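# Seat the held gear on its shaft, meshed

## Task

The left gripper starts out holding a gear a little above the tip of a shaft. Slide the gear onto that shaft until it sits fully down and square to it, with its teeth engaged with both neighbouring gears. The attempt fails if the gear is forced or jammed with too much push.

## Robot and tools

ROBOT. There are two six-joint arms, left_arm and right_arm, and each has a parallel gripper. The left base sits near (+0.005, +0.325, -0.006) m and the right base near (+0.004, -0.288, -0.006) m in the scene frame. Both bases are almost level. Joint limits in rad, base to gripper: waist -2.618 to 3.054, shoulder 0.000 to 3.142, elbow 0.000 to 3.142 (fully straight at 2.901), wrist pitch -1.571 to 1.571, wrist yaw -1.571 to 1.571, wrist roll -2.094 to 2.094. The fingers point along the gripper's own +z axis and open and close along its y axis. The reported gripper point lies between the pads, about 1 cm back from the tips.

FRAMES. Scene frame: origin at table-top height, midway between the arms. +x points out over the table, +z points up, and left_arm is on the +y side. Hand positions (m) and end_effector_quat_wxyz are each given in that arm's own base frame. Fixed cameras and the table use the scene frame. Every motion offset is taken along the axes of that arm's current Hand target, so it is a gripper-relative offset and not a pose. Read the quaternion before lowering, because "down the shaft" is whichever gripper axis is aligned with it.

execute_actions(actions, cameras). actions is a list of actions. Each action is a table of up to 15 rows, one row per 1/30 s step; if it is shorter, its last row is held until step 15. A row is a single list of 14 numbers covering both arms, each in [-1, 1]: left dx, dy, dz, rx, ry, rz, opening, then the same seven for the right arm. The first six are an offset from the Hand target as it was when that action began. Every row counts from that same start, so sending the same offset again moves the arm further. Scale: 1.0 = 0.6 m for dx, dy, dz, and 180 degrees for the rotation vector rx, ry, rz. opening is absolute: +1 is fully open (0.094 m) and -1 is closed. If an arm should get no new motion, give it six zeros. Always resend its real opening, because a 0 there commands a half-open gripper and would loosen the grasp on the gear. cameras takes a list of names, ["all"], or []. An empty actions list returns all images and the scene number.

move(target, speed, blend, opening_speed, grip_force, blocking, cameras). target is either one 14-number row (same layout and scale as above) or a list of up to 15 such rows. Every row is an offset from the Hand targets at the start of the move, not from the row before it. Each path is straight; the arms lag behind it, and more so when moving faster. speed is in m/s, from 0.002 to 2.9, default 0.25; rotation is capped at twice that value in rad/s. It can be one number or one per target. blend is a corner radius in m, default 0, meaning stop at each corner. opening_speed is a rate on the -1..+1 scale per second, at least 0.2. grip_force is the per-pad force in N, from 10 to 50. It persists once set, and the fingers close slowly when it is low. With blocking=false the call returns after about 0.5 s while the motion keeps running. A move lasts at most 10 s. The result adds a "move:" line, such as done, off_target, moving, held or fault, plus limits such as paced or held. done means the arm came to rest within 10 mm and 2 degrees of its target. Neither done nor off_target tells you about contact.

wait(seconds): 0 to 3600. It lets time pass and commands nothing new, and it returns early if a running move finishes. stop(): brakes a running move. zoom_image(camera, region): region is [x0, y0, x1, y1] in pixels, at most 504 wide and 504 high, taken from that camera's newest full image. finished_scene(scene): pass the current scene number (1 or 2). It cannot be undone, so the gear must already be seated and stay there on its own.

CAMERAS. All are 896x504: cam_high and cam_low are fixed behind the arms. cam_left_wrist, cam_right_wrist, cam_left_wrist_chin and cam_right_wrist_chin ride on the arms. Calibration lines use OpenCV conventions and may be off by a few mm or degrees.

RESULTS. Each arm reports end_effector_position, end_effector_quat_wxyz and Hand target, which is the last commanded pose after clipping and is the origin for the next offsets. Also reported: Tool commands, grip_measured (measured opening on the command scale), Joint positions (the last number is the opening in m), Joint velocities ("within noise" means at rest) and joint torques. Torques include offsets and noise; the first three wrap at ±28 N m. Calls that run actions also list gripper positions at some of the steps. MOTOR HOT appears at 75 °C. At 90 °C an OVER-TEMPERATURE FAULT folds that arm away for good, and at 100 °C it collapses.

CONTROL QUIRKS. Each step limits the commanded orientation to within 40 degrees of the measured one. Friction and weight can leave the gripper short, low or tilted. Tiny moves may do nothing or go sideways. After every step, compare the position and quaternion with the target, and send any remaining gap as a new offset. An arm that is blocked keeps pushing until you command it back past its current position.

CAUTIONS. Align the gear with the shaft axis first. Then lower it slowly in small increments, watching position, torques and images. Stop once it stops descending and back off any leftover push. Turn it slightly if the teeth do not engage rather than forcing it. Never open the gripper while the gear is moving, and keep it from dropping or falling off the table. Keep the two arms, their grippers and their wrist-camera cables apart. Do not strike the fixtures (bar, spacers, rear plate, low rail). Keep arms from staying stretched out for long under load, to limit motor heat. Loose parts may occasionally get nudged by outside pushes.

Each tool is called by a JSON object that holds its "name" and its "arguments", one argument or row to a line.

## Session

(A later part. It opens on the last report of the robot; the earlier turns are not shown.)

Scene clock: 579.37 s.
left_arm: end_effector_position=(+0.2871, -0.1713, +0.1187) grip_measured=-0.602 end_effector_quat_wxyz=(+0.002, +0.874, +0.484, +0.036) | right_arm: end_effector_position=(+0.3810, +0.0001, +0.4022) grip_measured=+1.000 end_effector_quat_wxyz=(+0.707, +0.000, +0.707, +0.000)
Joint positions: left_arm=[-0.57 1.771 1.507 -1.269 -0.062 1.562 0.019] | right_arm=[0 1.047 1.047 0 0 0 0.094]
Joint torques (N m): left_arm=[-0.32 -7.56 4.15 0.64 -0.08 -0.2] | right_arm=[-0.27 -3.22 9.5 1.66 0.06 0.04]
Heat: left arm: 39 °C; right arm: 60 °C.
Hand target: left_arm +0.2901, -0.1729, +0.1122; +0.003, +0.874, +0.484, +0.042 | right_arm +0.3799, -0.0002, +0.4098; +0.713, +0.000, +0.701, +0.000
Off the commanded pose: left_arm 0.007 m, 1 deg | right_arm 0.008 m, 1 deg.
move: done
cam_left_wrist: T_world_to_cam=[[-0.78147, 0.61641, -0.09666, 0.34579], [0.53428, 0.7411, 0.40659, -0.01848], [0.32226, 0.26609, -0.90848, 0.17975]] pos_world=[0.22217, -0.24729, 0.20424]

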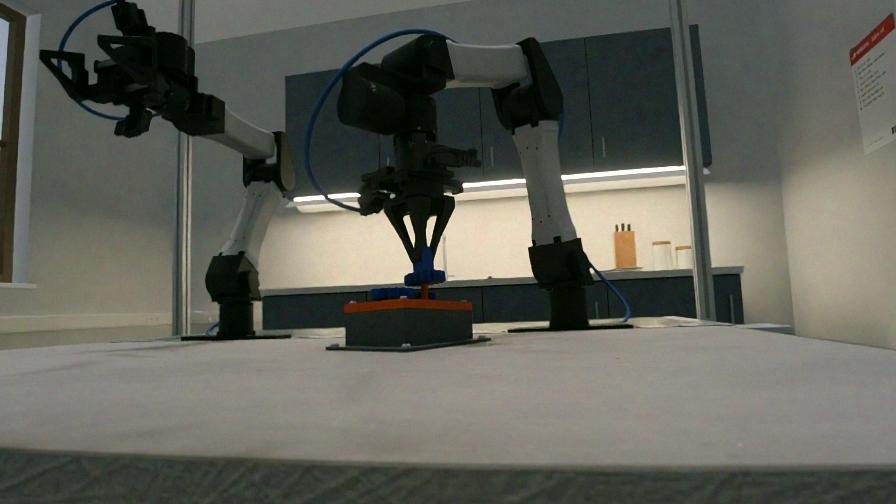

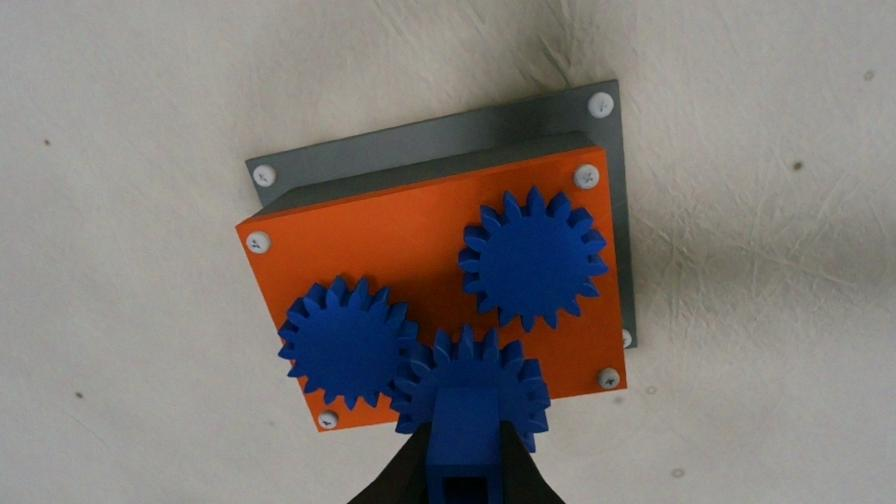

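{"name": "move", "arguments": {
  "target": [0.004,0.003,0.006,0,0,0,-1,0,0,0,0,0,0,1],
  "speed": 0.01
}}

{"name": "move", "arguments": {
  "target": [0.004,0,0.004,0,0,0,-1,0,0,0,0,0,0,1],
  "speed": 0.01,
  "cameras": ["cam_low"]
}}

{"name": "zoom_image", "arguments": {
  "camera": "cam_low",
  "region": [380, 250, 480, 325]
}}

Scene clock: 589.50 s.
left_arm: end_effector_position=(+0.2871, -0.1713, +0.1184) grip_measured=-0.602 end_effector_quat_wxyz=(+0.002, +0.874, +0.484, +0.036) | right_arm: end_effector_position=(+0.3810, +0.0001, +0.4022) grip_measured=+1.000 end_effector_quat_wxyz=(+0.707, +0.000, +0.707, +0.000)
Joint positions: left_arm=[-0.57 1.771 1.506 -1.268 -0.062 1.562 0.019] | right_arm=[0 1.047 1.047 0 0 0 0.094]
Joint velocities: left_arm=[-0.012 -0.002 -0.002 -0.154 0.037 0.007 -0.001] | right_arm=[within noise]
Joint torques (N m): left_arm=[0.25 -6.97 3.92 0.72 -0.09 -0.11] | right_arm=[-0.32 -3.19 9.47 1.64 0.05 0.03]
Heat: left arm: 38 °C; right arm: 60 °C.
Hand target: left_arm +0.2931, -0.1716, +0.1089; +0.003, +0.874, +0.484, +0.042 | right_arm +0.3799, -0.0002, +0.4098; +0.713, +0.000, +0.701, +0.000
Off the commanded pose: left_arm 0.011 m, 1 deg | right_arm 0.008 m, 1 deg.
move: off_target (left_arm)

Scene clock: 590.07 s.
left_arm: end_effector_position=(+0.2875, -0.1709, +0.1182) grip_measured=-0.602 end_effector_quat_wxyz=(+0.002, +0.875, +0.484, +0.037) | right_arm: end_effector_position=(+0.3810, +0.0001, +0.4022) grip_measured=+1.000 end_effector_quat_wxyz=(+0.707, +0.000, +0.707, +0.000)
Joint positions: left_arm=[-0.569 1.771 1.505 -1.266 -0.062 1.564 0.019] | right_arm=[0 1.047 1.047 0 0 0 0.094]
Joint torques (N m): left_arm=[0.73 -6.87 3.33 0.79 -0.08 -0.08] | right_arm=[-0.29 -3.19 9.46 1.65 0.06 0.05]
Heat: left arm: 38 °C; right arm: 60 °C.
Hand target: left_arm +0.2946, -0.1695, +0.1067; +0.003, +0.874, +0.484, +0.042 | right_arm +0.3799, -0.0002, +0.4098; +0.713, +0.000, +0.701, +0.000
Off the commanded pose: left_arm 0.014 m, 1 deg | right_arm 0.008 m, 1 deg.
move: off_target (left_arm)

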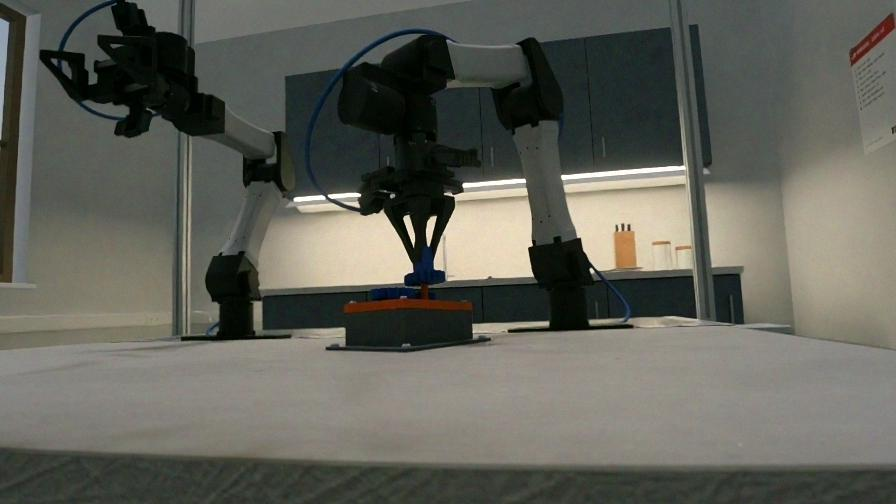

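Scaled by 5.040 from the camera's image (finer frame: 1280x720).

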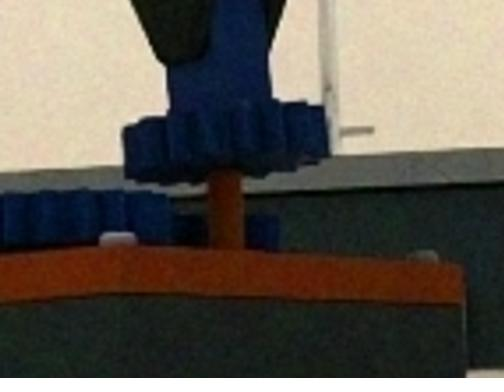

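{"name": "zoom_image", "arguments": {
  "camera": "cam_low",
  "region": [340, 265, 480, 335]
}}

{"name": "zoom_image", "arguments": {
  "camera": "cam_low",
  "region": [395, 265, 450, 305]
}}

Scaled by 3.600 from the camera's image (finer frame: 1280x720).

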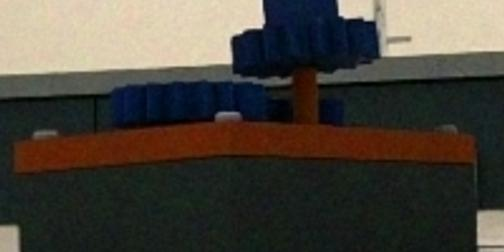

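Scaled by 9.164 from the camera's image (finer frame: 1280x720).

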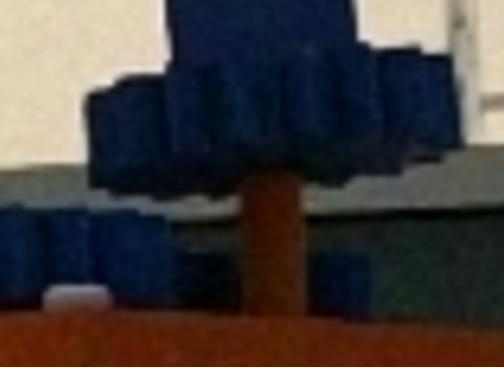

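{"name": "move", "arguments": {
  "target": [-0.002,-0.006,-0.018,-0.0175,-0.0185,0,-1,0,0,0,0,0,0,1],
  "speed": 0.03,
  "cameras": ["cam_low"]
}}

{"name": "zoom_image", "arguments": {
  "camera": "cam_low",
  "region": [380, 250, 480, 325]
}}

Scene clock: 670.97 s.
left_arm: end_effector_position=(+0.2870, -0.1690, +0.1184) grip_measured=-0.602 end_effector_quat_wxyz=(+0.030, +0.874, +0.484, +0.026) | right_arm: end_effector_position=(+0.3810, +0.0001, +0.4022) grip_measured=+1.000 end_effector_quat_wxyz=(+0.707, +0.000, +0.707, +0.000)
Joint positions: left_arm=[-0.54 1.729 1.455 -1.218 -0.015 1.592 0.019] | right_arm=[0 1.047 1.047 0 0 0 0.094]
Joint torques (N m): left_arm=[0.49 -8.69 4.14 0.68 0.09 -0.06] | right_arm=[-0.36 -3.21 9.44 1.64 0.04 0.05]
Heat: left arm: 38 °C; right arm: 61 °C.
Hand target: left_arm +0.2901, -0.1690, +0.1173; +0.041, +0.875, +0.482, +0.030 | right_arm +0.3799, -0.0002, +0.4098; +0.713, +0.000, +0.701, +0.000
Off the commanded pose: left_arm 0.003 m, 1 deg | right_arm 0.008 m, 1 deg.
move: done

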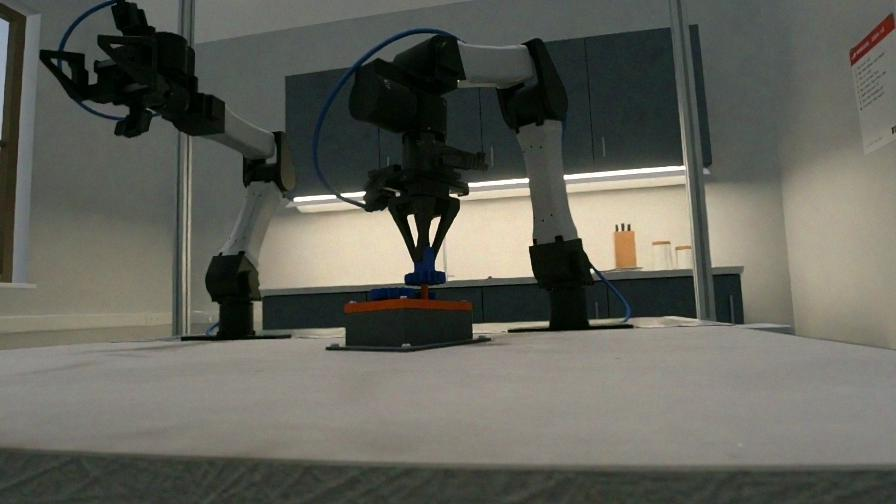

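Scaled by 5.040 from the camera's image (finer frame: 1280x720).

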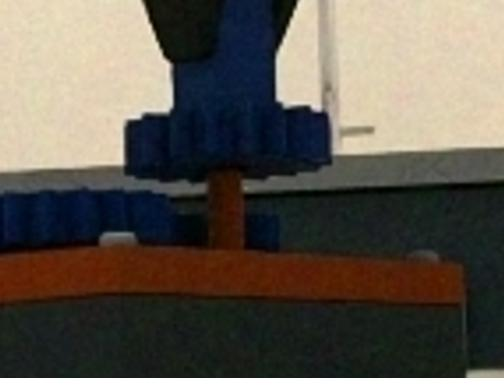

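{"name": "move", "arguments": {
  "target": [0.001,-0.001,0.012,-0.009,-0.010,0,-1,0,0,0,0,0,0,1],
  "speed": 0.02,
  "cameras": ["cam_low"]
}}

{"name": "zoom_image", "arguments": {
  "camera": "cam_low",
  "region": [380, 250, 480, 325]
}}

Scene clock: 678.13 s.
left_arm: end_effector_position=(+0.2864, -0.1677, +0.1178) grip_measured=-0.602 end_effector_quat_wxyz=(+0.054, +0.874, +0.483, +0.021) | right_arm: end_effector_position=(+0.3810, +0.0001, +0.4022) grip_measured=+1.000 end_effector_quat_wxyz=(+0.707, +0.000, +0.707, +0.000)
Joint positions: left_arm=[-0.519 1.69 1.404 -1.17 0.02 1.612 0.019] | right_arm=[0 1.047 1.047 0 0 0 0.094]
Joint torques (N m): left_arm=[0.44 -7.05 3.63 0.87 0.12 -0.08] | right_arm=[-0.31 -3.22 9.42 1.64 0.05 0.05]
Heat: left arm: 39 °C; right arm: 61 °C.
Hand target: left_arm +0.2906, -0.1685, +0.1101; +0.061, +0.874, +0.481, +0.023 | right_arm +0.3799, -0.0002, +0.4098; +0.713, +0.000, +0.701, +0.000
Off the commanded pose: left_arm 0.009 m, 1 deg | right_arm 0.008 m, 1 deg.
move: done

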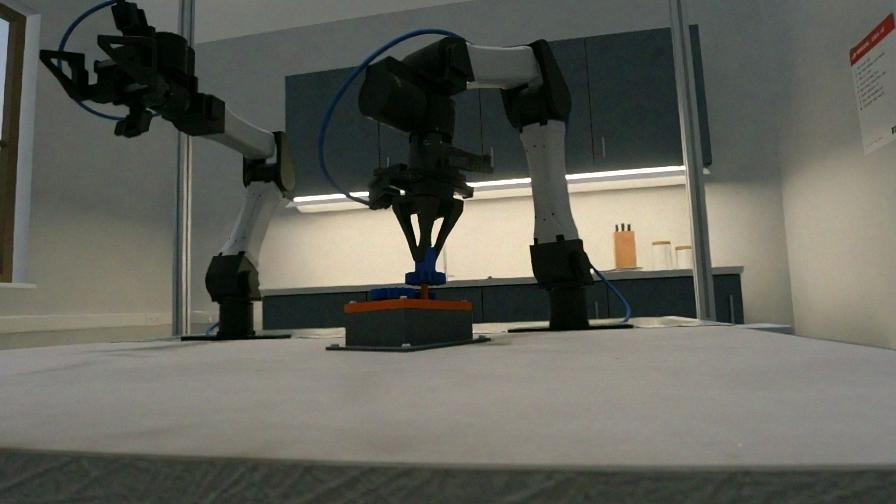

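Scaled by 5.040 from the camera's image (finer frame: 1280x720).

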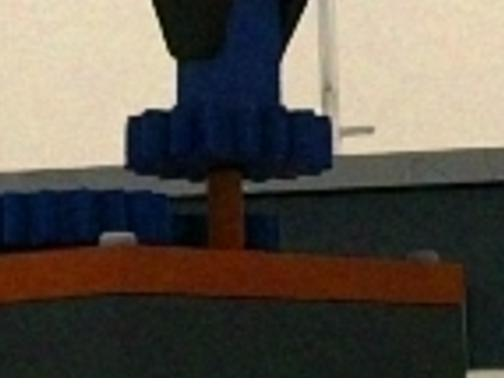

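{"name": "move", "arguments": {
  "target": [-0.005,0.003,0.005,-0.002,-0.002,0,-1,0,0,0,0,0,0,1],
  "speed": 0.02,
  "cameras": ["cam_low","cam_left_wrist"]
}}

{"name": "zoom_image", "arguments": {
  "camera": "cam_low",
  "region": [380, 250, 480, 325]
}}

Scene clock: 690.70 s.
left_arm: end_effector_position=(+0.2863, -0.1677, +0.1176) grip_measured=-0.602 end_effector_quat_wxyz=(+0.056, +0.874, +0.483, +0.022) | right_arm: end_effector_position=(+0.3810, +0.0001, +0.4022) grip_measured=+1.000 end_effector_quat_wxyz=(+0.707, +0.000, +0.707, +0.000)
Joint positions: left_arm=[-0.519 1.686 1.398 -1.164 0.021 1.612 0.019] | right_arm=[0 1.047 1.047 0 0 0 0.094]
Joint torques (N m): left_arm=[-0.03 -6.42 3.41 1 0.19 -0.12] | right_arm=[-0.31 -3.21 9.46 1.64 0.07 0.04]
Heat: left arm: 40 °C; right arm: 61 °C.
Hand target: left_arm +0.2908, -0.1722, +0.1073; +0.065, +0.874, +0.481, +0.021 | right_arm +0.3799, -0.0002, +0.4098; +0.713, +0.000, +0.701, +0.000
Off the commanded pose: left_arm 0.012 m, 1 deg | right_arm 0.008 m, 1 deg.
move: off_target (left_arm)
cam_left_wrist: T_world_to_cam=[[-0.77431, 0.60506, -0.1853, 0.34939], [0.52797, 0.77914, 0.33793, -0.0039], [0.34884, 0.16383, -0.92275, 0.15494]] pos_world=[0.21855, -0.23375, 0.20903]

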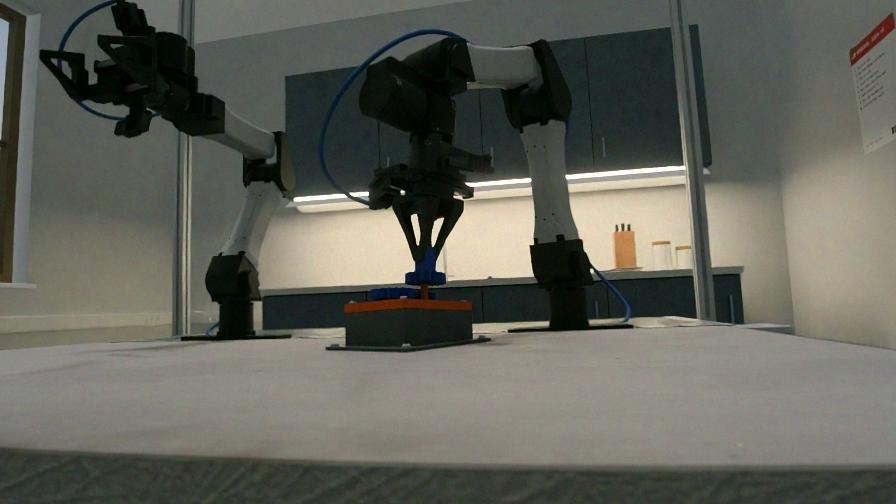

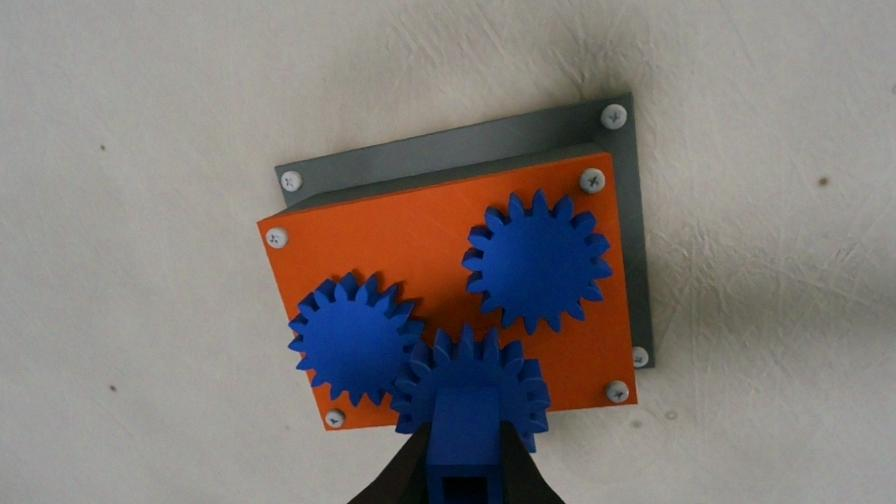

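Scaled by 5.040 from the camera's image (finer frame: 1280x720).

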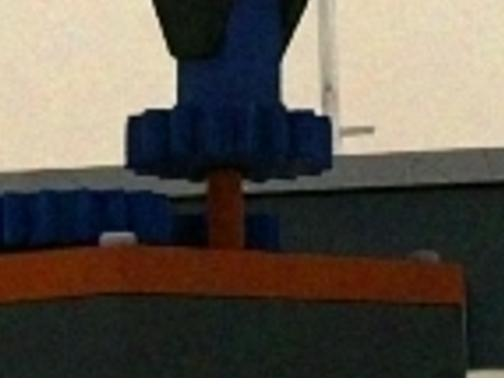

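{"name": "move", "arguments": {
  "target": [0,-0.004,-0.004,0.014,0.007,0,-1,0,0,0,0,0,0,1],
  "speed": 0.02,
  "cameras": ["cam_low"]
}}

{"name": "zoom_image", "arguments": {
  "camera": "cam_low",
  "region": [380, 250, 480, 325]
}}

Scene clock: 723.37 s.
left_arm: end_effector_position=(+0.2855, -0.1691, +0.1177) grip_measured=-0.602 end_effector_quat_wxyz=(+0.052, +0.875, +0.480, +0.021) | right_arm: end_effector_position=(+0.3810, +0.0001, +0.4022) grip_measured=+1.000 end_effector_quat_wxyz=(+0.707, +0.000, +0.707, +0.000)
Joint positions: left_arm=[-0.525 1.693 1.408 -1.174 0.018 1.612 0.019] | right_arm=[0 1.047 1.047 0 0 0 0.094]
Joint torques (N m): left_arm=[-0.47 -4.79 6.32 0.54 -0.08 -0.23] | right_arm=[-0.34 -3.21 9.42 1.67 0.08 0.05]
Heat: left arm: 39 °C; right arm: 61 °C.
Hand target: left_arm +0.2885, -0.1707, +0.1094; +0.041, +0.875, +0.482, +0.020 | right_arm +0.3799, -0.0002, +0.4098; +0.713, +0.000, +0.701, +0.000
Off the commanded pose: left_arm 0.009 m, 1 deg | right_arm 0.008 m, 1 deg.
move: done

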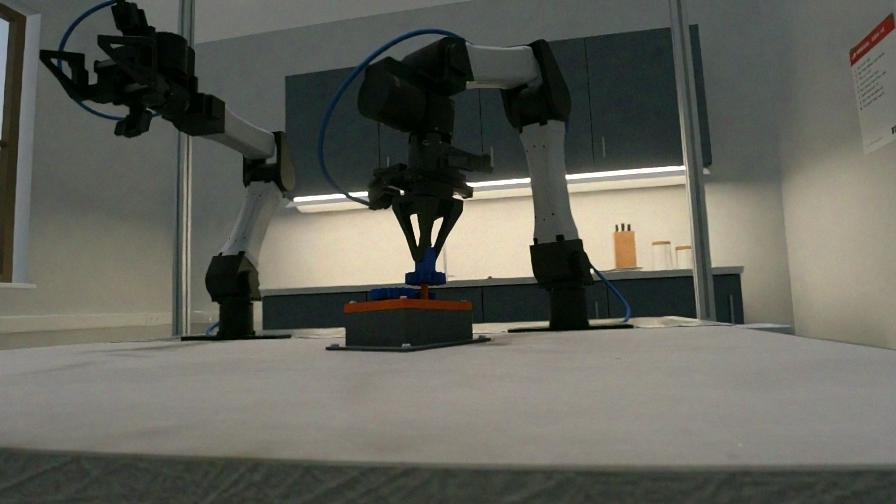

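Scaled by 5.040 from the camera's image (finer frame: 1280x720).

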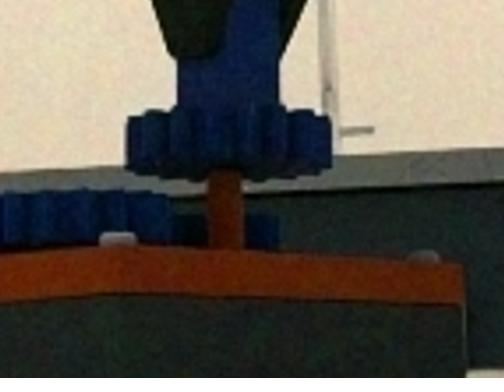

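{"name": "move", "arguments": {
  "target": [-0.004,-0.003,0.005,0.007,0.003,0,-1,0,0,0,0,0,0,1],
  "speed": 0.02,
  "cameras": ["cam_low"]
}}

{"name": "zoom_image", "arguments": {
  "camera": "cam_low",
  "region": [380, 250, 480, 325]
}}

Scene clock: 731.13 s.
left_arm: end_effector_position=(+0.2851, -0.1704, +0.1177) grip_measured=-0.602 end_effector_quat_wxyz=(+0.044, +0.875, +0.481, +0.025) | right_arm: end_effector_position=(+0.3810, +0.0001, +0.4022) grip_measured=+1.000 end_effector_quat_wxyz=(+0.707, +0.000, +0.707, +0.000)
Joint positions: left_arm=[-0.538 1.703 1.42 -1.186 0.002 1.6 0.019] | right_arm=[0 1.047 1.047 0 0 0 0.094]
Joint torques (N m): left_arm=[-0.54 -4.44 5.81 0.51 -0.04 -0.24] | right_arm=[-0.32 -3.14 9.47 1.65 0.07 0.05]
Heat: left arm: 38 °C; right arm: 61 °C.
Hand target: left_arm +0.2861, -0.1720, +0.1063; +0.029, +0.875, +0.482, +0.019 | right_arm +0.3799, -0.0002, +0.4098; +0.713, +0.000, +0.701, +0.000
Off the commanded pose: left_arm 0.012 m, 2 deg | right_arm 0.008 m, 1 deg.
move: off_target (left_arm)

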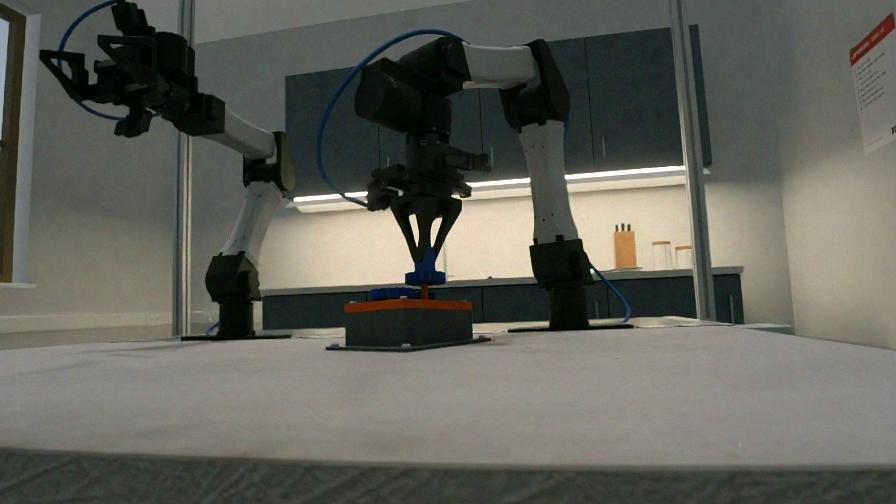

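Scaled by 5.040 from the camera's image (finer frame: 1280x720).

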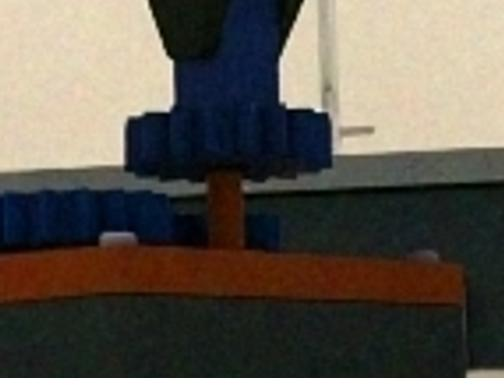

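{"name": "move", "arguments": {
  "target": [
    [-0.004,0.001,-0.004,0.009,0.002,0,-1,0,0,0,0,0,0,1],
    [-0.008,0.004,-0.002,0.009,0.002,0,-1,0,0,0,0,0,0,1],
    [-0.008,0.004,0.005,0.006,0.002,0,-1,0,0,0,0,0,0,1]
  ],
  "speed": 0.02,
  "cameras": ["cam_low"]
}}

{"name": "zoom_image", "arguments": {
  "camera": "cam_low",
  "region": [380, 250, 480, 325]
}}

Scene clock: 748.70 s.
left_arm: end_effector_position=(+0.2855, -0.1718, +0.1178) grip_measured=-0.602 end_effector_quat_wxyz=(+0.024, +0.875, +0.483, +0.026) | right_arm: end_effector_position=(+0.3810, +0.0001, +0.4022) grip_measured=+1.000 end_effector_quat_wxyz=(+0.707, +0.000, +0.707, +0.000)
Joint positions: left_arm=[-0.553 1.74 1.465 -1.229 -0.021 1.581 0.019] | right_arm=[0 1.047 1.047 0 0 0 0.094]
Joint torques (N m): left_arm=[-0.79 -5.44 3.93 0.68 0.15 -0.24] | right_arm=[-0.36 -3.19 9.44 1.64 0.06 0.05]
Heat: left arm: 37 °C; right arm: 62 °C.
Hand target: left_arm +0.2857, -0.1774, +0.1034; +0.019, +0.876, +0.482, +0.017 | right_arm +0.3799, -0.0002, +0.4098; +0.713, +0.000, +0.701, +0.000
Off the commanded pose: left_arm 0.015 m, 1 deg | right_arm 0.008 m, 1 deg.
move: off_target (left_arm)

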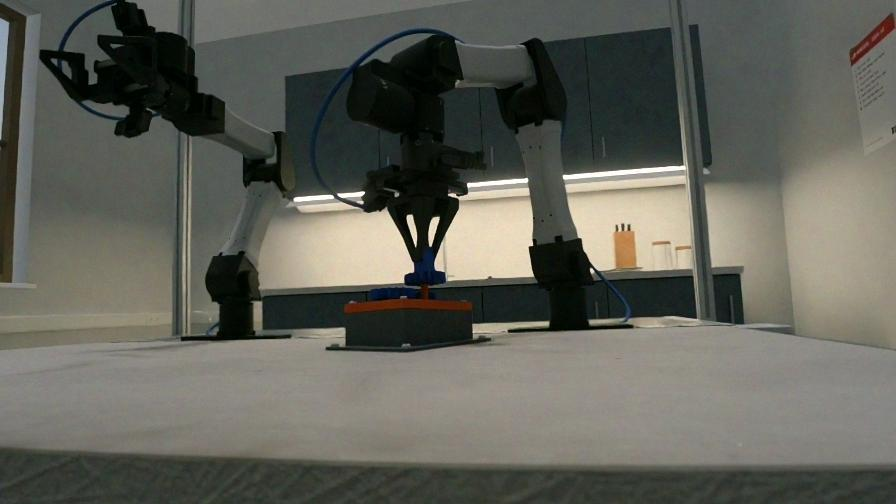

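Scaled by 5.040 from the camera's image (finer frame: 1280x720).

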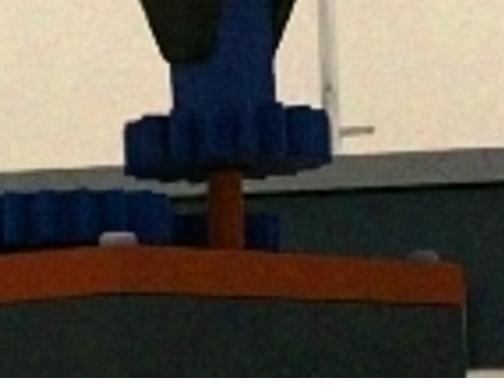

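{"name": "move", "arguments": {
  "target": [-0.001,0.001,0.002,0,0.000,0,-1,0,0,0,0,0,0,1],
  "speed": 0.02,
  "cameras": ["cam_left_wrist","cam_left_wrist_chin","cam_high"]
}}

{"name": "zoom_image", "arguments": {
  "camera": "cam_left_wrist",
  "region": [260, 170, 640, 450]
}}

{"name": "zoom_image", "arguments": {
  "camera": "cam_left_wrist_chin",
  "region": [220, 20, 620, 300]
}}

Scene clock: 760.57 s.
left_arm: end_effector_position=(+0.2855, -0.1718, +0.1178) grip_measured=-0.602 end_effector_quat_wxyz=(+0.024, +0.875, +0.484, +0.026) | right_arm: end_effector_position=(+0.3810, +0.0001, +0.4022) grip_measured=+1.000 end_effector_quat_wxyz=(+0.707, +0.000, +0.707, +0.000)
Joint positions: left_arm=[-0.553 1.74 1.465 -1.229 -0.021 1.579 0.019] | right_arm=[0 1.047 1.047 0 0 0 0.094]
Joint torques (N m): left_arm=[-0.98 -5.26 3.84 0.74 0.13 -0.26] | right_arm=[-0.31 -3.19 9.44 1.63 0.05 0.04]
Heat: left arm: 37 °C; right arm: 62 °C.
Hand target: left_arm +0.2859, -0.1782, +0.1022; +0.019, +0.876, +0.482, +0.017 | right_arm +0.3799, -0.0002, +0.4098; +0.713, +0.000, +0.701, +0.000
Off the commanded pose: left_arm 0.017 m, 1 deg | right_arm 0.008 m, 1 deg.
move: off_target (left_arm)
cam_left_wrist: T_world_to_cam=[[-0.77982, 0.61245, -0.12957, 0.34757], [0.53463, 0.75924, 0.37112, -0.00963], [0.32567, 0.22014, -0.9195, 0.172]] pos_world=[0.22017, -0.24342, 0.20676]
cam_left_wrist_chin: T_world_to_cam=[[-0.80373, 0.59481, -0.01458, 0.33226], [0.5729, 0.76704, -0.28885, -0.04028], [-0.16063, -0.24051, -0.95726, 0.22827]] pos_world=[0.32679, -0.11183, 0.21172]
Images, in order (width x height): cam_high 896x504, cam_left_wrist 896x504, cam_left_wrist_chin 896x504.

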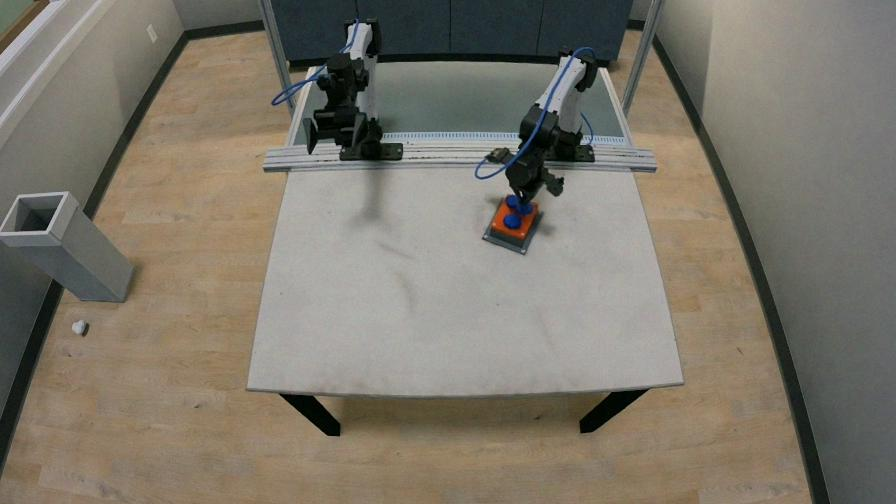

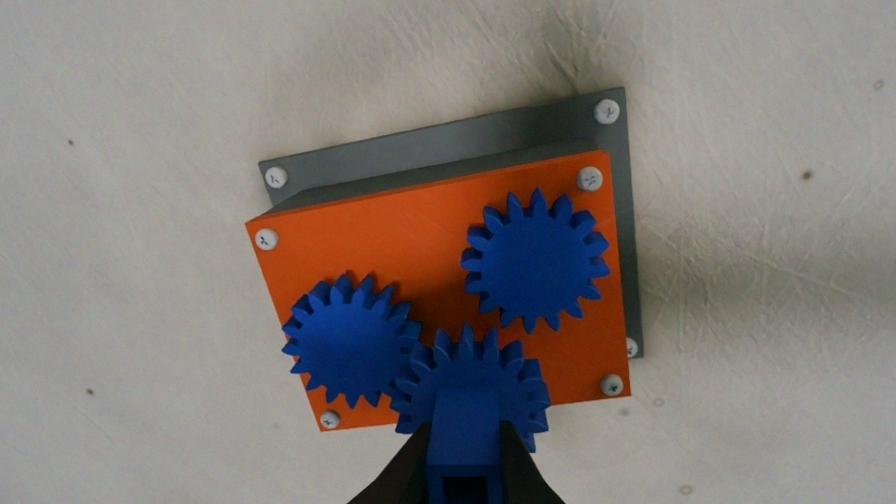

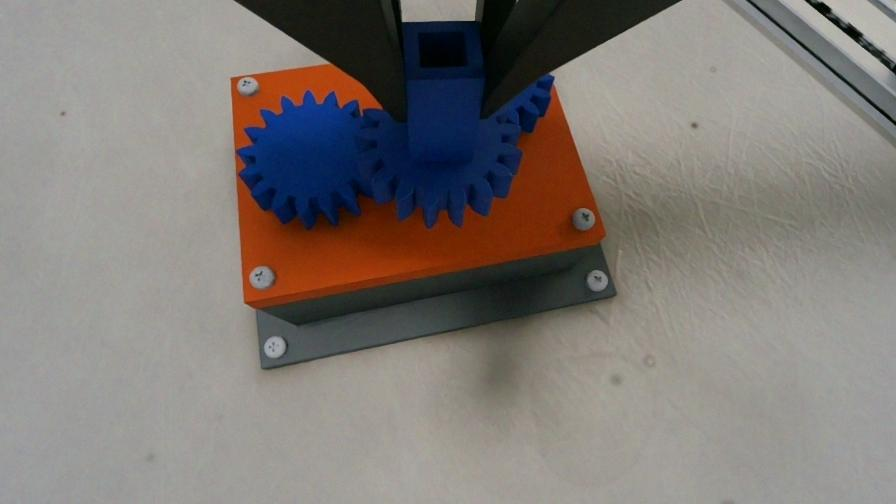

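Scaled by 1.326 from the camera's image (finer frame: 1280x720).

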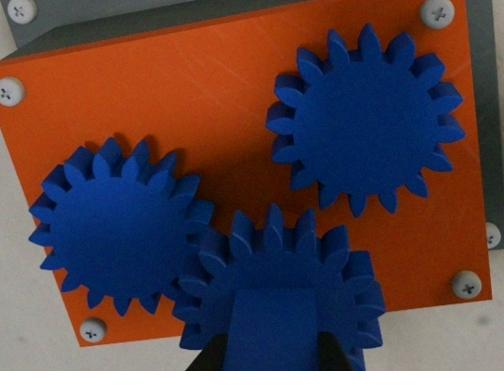

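Scaled by 1.260 from the camera's image (finer frame: 1280x720).

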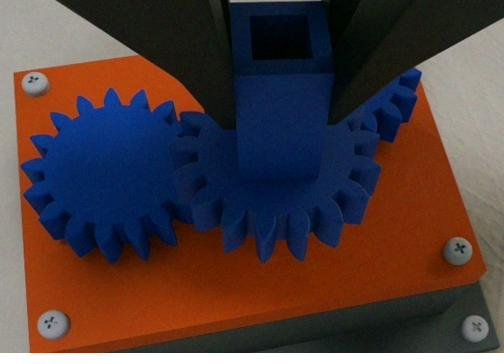

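{"name": "move", "arguments": {
  "target": [
    [-0.003,-0.001,0.003,0.004,0.008,0,-1,0,0,0,0,0,0,1],
    [-0.003,0.004,0.006,-0.006,0.008,0,-1,0,0,0,0,0,0,1],
    [-0.003,-0.003,0.006,0.012,0.008,0,-1,0,0,0,0,0,0,1]
  ],
  "speed": 0.02,
  "cameras": ["cam_low"]
}}

{"name": "zoom_image", "arguments": {
  "camera": "cam_low",
  "region": [380, 250, 480, 325]
}}

Scene clock: 774.50 s.
left_arm: end_effector_position=(+0.2851, -0.1729, +0.1174) grip_measured=-0.602 end_effector_quat_wxyz=(+0.012, +0.874, +0.484, +0.037) | right_arm: end_effector_position=(+0.3810, +0.0001, +0.4022) grip_measured=+1.000 end_effector_quat_wxyz=(+0.707, +0.000, +0.707, +0.000)
Joint positions: left_arm=[-0.573 1.751 1.477 -1.241 -0.054 1.559 0.019] | right_arm=[0 1.047 1.047 0 0 0 0.094]
Joint torques (N m): left_arm=[-0.79 -3.71 4.74 0.54 0.19 -0.24] | right_arm=[-0.34 -3.23 9.43 1.65 0.04 0.04]
Heat: left arm: 37 °C; right arm: 62 °C.
Hand target: left_arm +0.2836, -0.1788, +0.0985; -0.003, +0.875, +0.483, +0.019 | right_arm +0.3799, -0.0002, +0.4098; +0.713, +0.000, +0.701, +0.000
Off the commanded pose: left_arm 0.020 m, 3 deg | right_arm 0.008 m, 1 deg.
move: off_target (left_arm)

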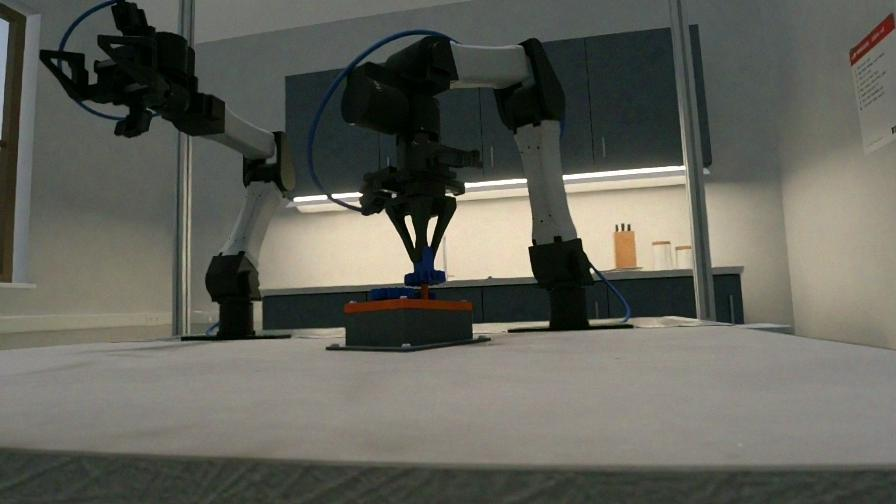

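Scaled by 5.040 from the camera's image (finer frame: 1280x720).

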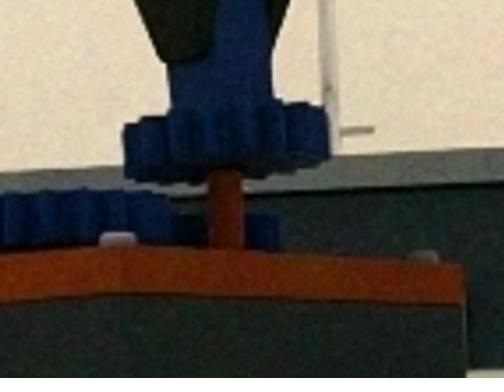

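{"name": "move", "arguments": {
  "target": [
    [0.002,0.006,0.004,-0.008,-0.004,0,-1,0,0,0,0,0,0,1],
    [0.006,0.002,0.006,0.002,-0.01,0,-1,0,0,0,0,0,0,1],
    [0.004,0.006,0.006,-0.006,-0.002,0,-1,0,0,0,0,0,0,1]
  ],
  "speed": 0.02,
  "cameras": ["cam_low"]
}}

{"name": "zoom_image", "arguments": {
  "camera": "cam_low",
  "region": [380, 250, 480, 325]
}}

Scene clock: 784.97 s.
left_arm: end_effector_position=(+0.2856, -0.1724, +0.1172) grip_measured=-0.602 end_effector_quat_wxyz=(+0.014, +0.874, +0.484, +0.029) | right_arm: end_effector_position=(+0.3810, +0.0001, +0.4022) grip_measured=+1.000 end_effector_quat_wxyz=(+0.707, +0.000, +0.707, +0.000)
Joint positions: left_arm=[-0.563 1.755 1.482 -1.245 -0.038 1.569 0.019] | right_arm=[0 1.047 1.047 0 0 0 0.094]
Joint torques (N m): left_arm=[-0.73 -4.46 2.82 0.86 0.08 -0.21] | right_arm=[-0.24 -3.22 9.43 1.66 0.06 0.06]
Heat: left arm: 36 °C; right arm: 62 °C.
Hand target: left_arm +0.2880, -0.1786, +0.0951; +0.006, +0.876, +0.483, +0.021 | right_arm +0.3799, -0.0002, +0.4098; +0.713, +0.000, +0.701, +0.000
Off the commanded pose: left_arm 0.023 m, 1 deg | right_arm 0.008 m, 1 deg.
move: off_target (left_arm)

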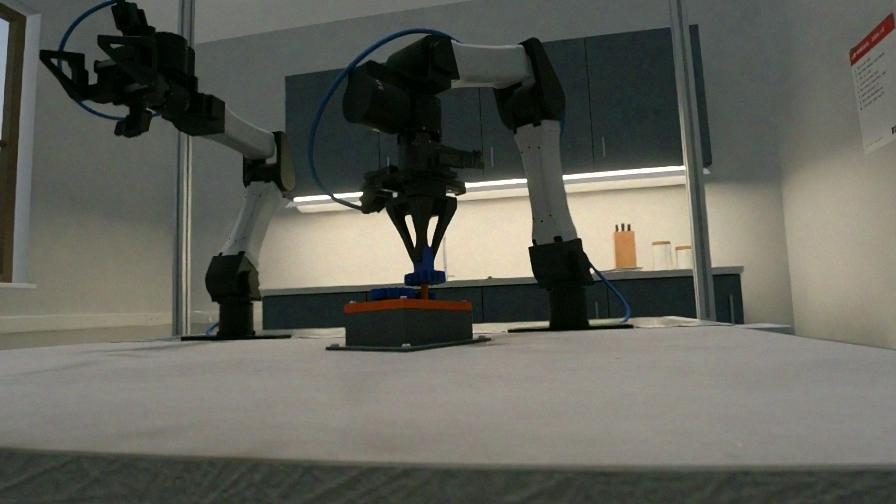

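Scaled by 5.040 from the camera's image (finer frame: 1280x720).

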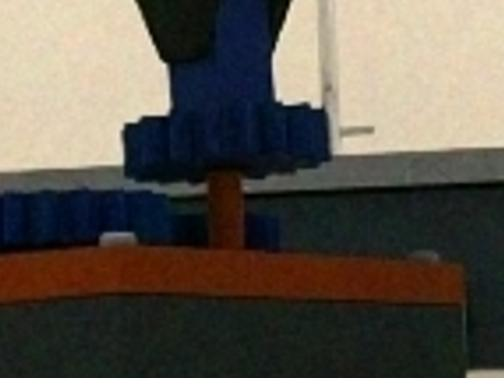

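{"name": "move", "arguments": {
  "target": [
    [0.006,-0.006,0.0,0.004,0.002,0,-1,0,0,0,0,0,0,1],
    [0.01,-0.003,0.002,-0.003,-0.003,0,-1,0,0,0,0,0,0,1],
    [0.010,-0.01,0.002,0.004,0.003,0,-1,0,0,0,0,0,0,1]
  ],
  "speed": 0.02,
  "cameras": ["cam_low"]
}}

{"name": "zoom_image", "arguments": {
  "camera": "cam_low",
  "region": [380, 250, 480, 325]
}}

Scene clock: 795.73 s.
left_arm: end_effector_position=(+0.2866, -0.1701, +0.1171) grip_measured=-0.602 end_effector_quat_wxyz=(+0.019, +0.874, +0.485, +0.031) | right_arm: end_effector_position=(+0.3810, +0.0001, +0.4022) grip_measured=+1.000 end_effector_quat_wxyz=(+0.707, +0.000, +0.707, +0.000)
Joint positions: left_arm=[-0.554 1.744 1.468 -1.232 -0.036 1.575 0.019] | right_arm=[0 1.047 1.047 0 0 0 0.094]
Joint torques (N m): left_arm=[-0.36 -4.29 2.63 0.71 -0.02 -0.17] | right_arm=[-0.25 -3.14 9.4 1.65 0.06 0.02]
Heat: left arm: 36 °C; right arm: 62 °C.
Hand target: left_arm +0.2862, -0.1704, +0.0939; -0.001, +0.875, +0.483, +0.022 | right_arm +0.3799, -0.0002, +0.4098; +0.713, +0.000, +0.701, +0.000
Off the commanded pose: left_arm 0.023 m, 3 deg | right_arm 0.008 m, 1 deg.
move: off_target (left_arm)

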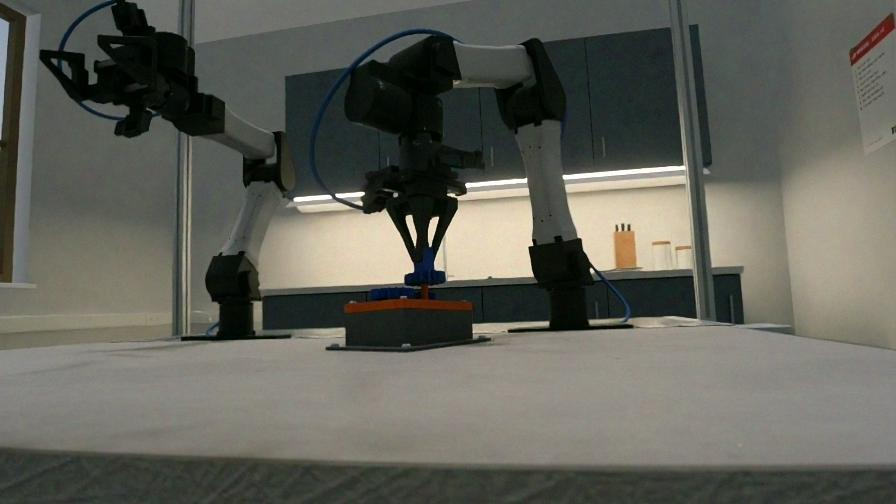

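Scaled by 5.040 from the camera's image (finer frame: 1280x720).

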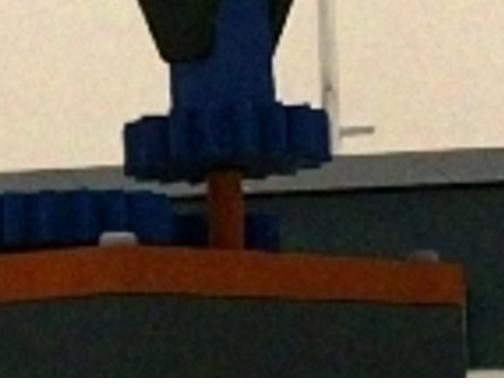

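{"name": "move", "arguments": {
  "target": [
    [0.003,-0.002,-0.014,-0.0217,-0.0174,0,-1,0,0,0,0,0,0,1],
    [0.003,-0.002,-0.006,-0.0217,-0.0174,0,-1,0,0,0,0,0,0,1],
    [0.003,-0.002,0,-0.0190,-0.0174,0,-1,0,0,0,0,0,0,1]
  ],
  "speed": 0.03,
  "cameras": ["cam_low"]
}}

{"name": "zoom_image", "arguments": {
  "camera": "cam_low",
  "region": [380, 250, 480, 325]
}}

Scene clock: 814.67 s.
left_arm: end_effector_position=(+0.2859, -0.1680, +0.1170) grip_measured=-0.602 end_effector_quat_wxyz=(+0.051, +0.874, +0.483, +0.026) | right_arm: end_effector_position=(+0.3810, +0.0001, +0.4022) grip_measured=+1.000 end_effector_quat_wxyz=(+0.707, +0.000, +0.707, +0.000)
Joint positions: left_arm=[-0.528 1.69 1.402 -1.169 0.007 1.603 0.019] | right_arm=[0 1.047 1.047 0 0 0 0.094]
Joint torques (N m): left_arm=[0.31 -4.38 2.29 0.89 0.15 -0.07] | right_arm=[-0.31 -3.17 9.43 1.65 0.07 0.04]
Heat: left arm: 36 °C; right arm: 62 °C.
Hand target: left_arm +0.2861, -0.1682, +0.0940; +0.038, +0.875, +0.482, +0.013 | right_arm +0.3799, -0.0002, +0.4098; +0.713, +0.000, +0.701, +0.000
Off the commanded pose: left_arm 0.023 m, 2 deg | right_arm 0.008 m, 1 deg.
move: off_target (left_arm)

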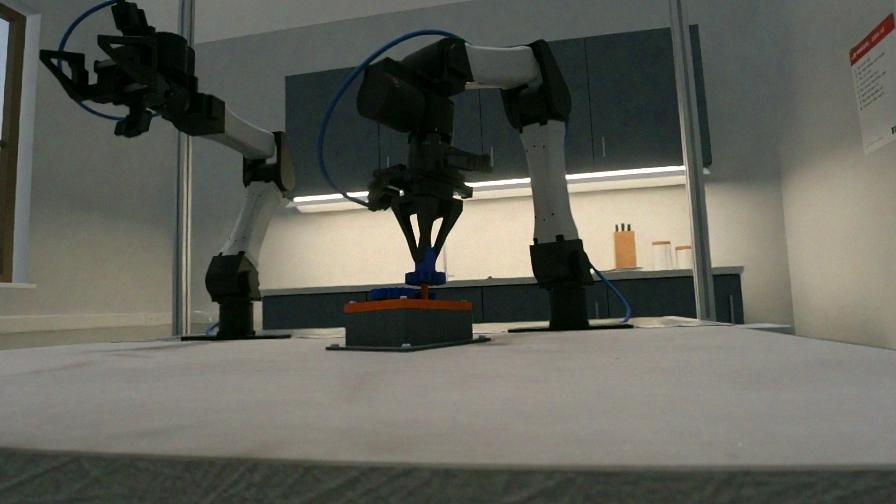

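Scaled by 5.040 from the camera's image (finer frame: 1280x720).

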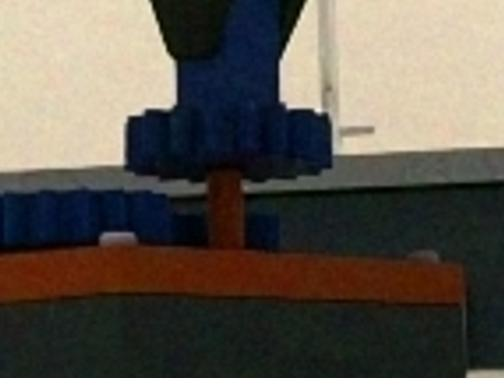

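{"name": "move", "arguments": {
  "target": [
    [0,-0.005,-0.06,0.01,0.01,0,-1,0,0,0,0,0,0,1],
    [0,-0.07,-0.07,0.01,0.01,0,-1,0,0,0,0,0,0,1]
  ],
  "speed": 0.1,
  "cameras": ["cam_left_wrist","cam_low"]
}}

{"name": "zoom_image", "arguments": {
  "camera": "cam_left_wrist",
  "region": [260, 150, 640, 450]
}}

{"name": "zoom_image", "arguments": {
  "camera": "cam_low",
  "region": [380, 250, 480, 325]
}}

Scene clock: 829.23 s.
left_arm: end_effector_position=(+0.2528, -0.1477, +0.1289) grip_measured=-0.602 end_effector_quat_wxyz=(+0.018, +0.876, +0.482, +0.015) | right_arm: end_effector_position=(+0.3810, +0.0001, +0.4022) grip_measured=+1.000 end_effector_quat_wxyz=(+0.707, +0.000, +0.707, +0.000)
Joint positions: left_arm=[-0.533 1.604 1.361 -1.281 -0.007 1.603 0.019] | right_arm=[0 1.047 1.047 0 0 0 0.094]
Joint torques (N m): left_arm=[-0.13 -8.54 4.79 0.26 -0.07 -0.19] | right_arm=[-0.31 -3.21 9.43 1.66 0.04 0.03]
Heat: left arm: 36 °C; right arm: 62 °C.
Hand target: left_arm +0.2482, -0.1435, +0.1325; +0.017, +0.876, +0.482, +0.019 | right_arm +0.3799, -0.0002, +0.4098; +0.713, +0.000, +0.701, +0.000
Off the commanded pose: left_arm 0.007 m, 0 deg | right_arm 0.008 m, 1 deg.
move: done
cam_left_wrist: T_world_to_cam=[[-0.78011, 0.61576, -0.11077, 0.30684], [0.5466, 0.75693, 0.35817, -0.01628], [0.30439, 0.21886, -0.92706, 0.19371]] pos_world=[0.1893, -0.21902, 0.2194]
Images, in order (width x height): cam_low 896x504, cam_left_wrist 896x504.

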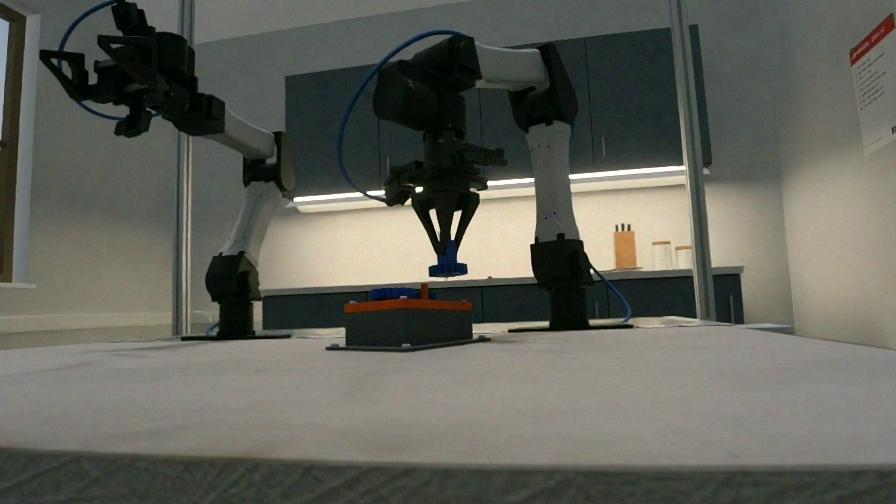

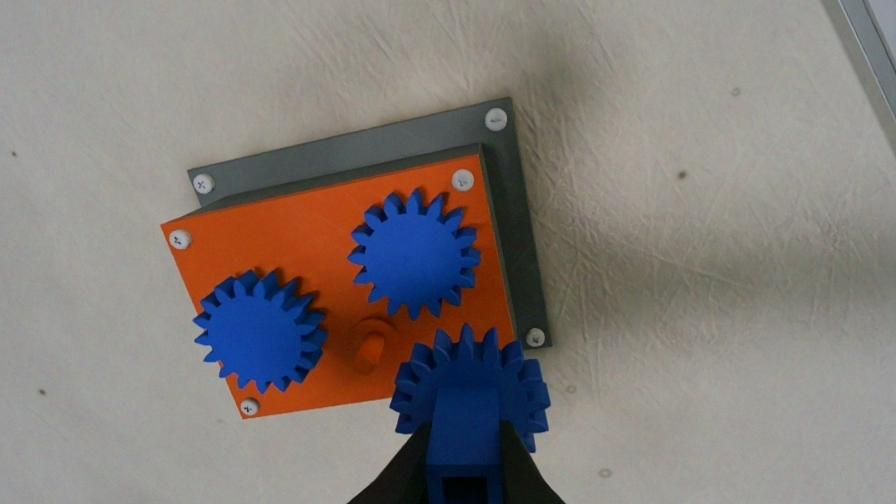

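Scaled by 1.326 from the camera's image (finer frame: 1280x720).

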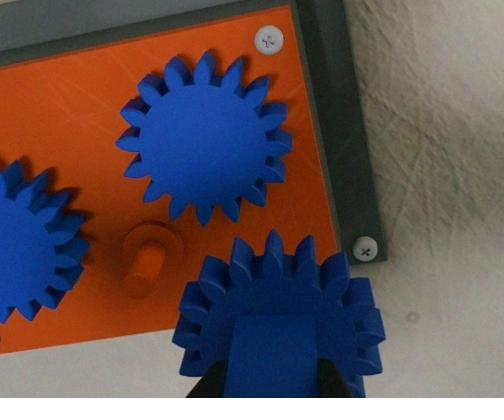

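Scaled by 5.040 from the camera's image (finer frame: 1280x720).

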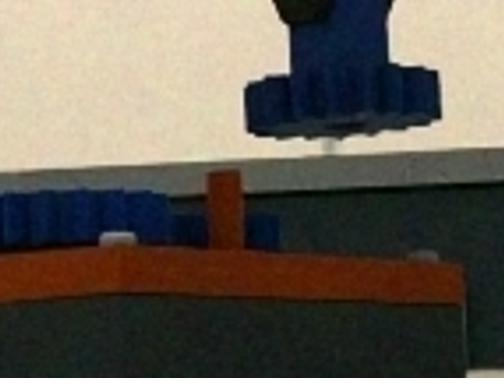

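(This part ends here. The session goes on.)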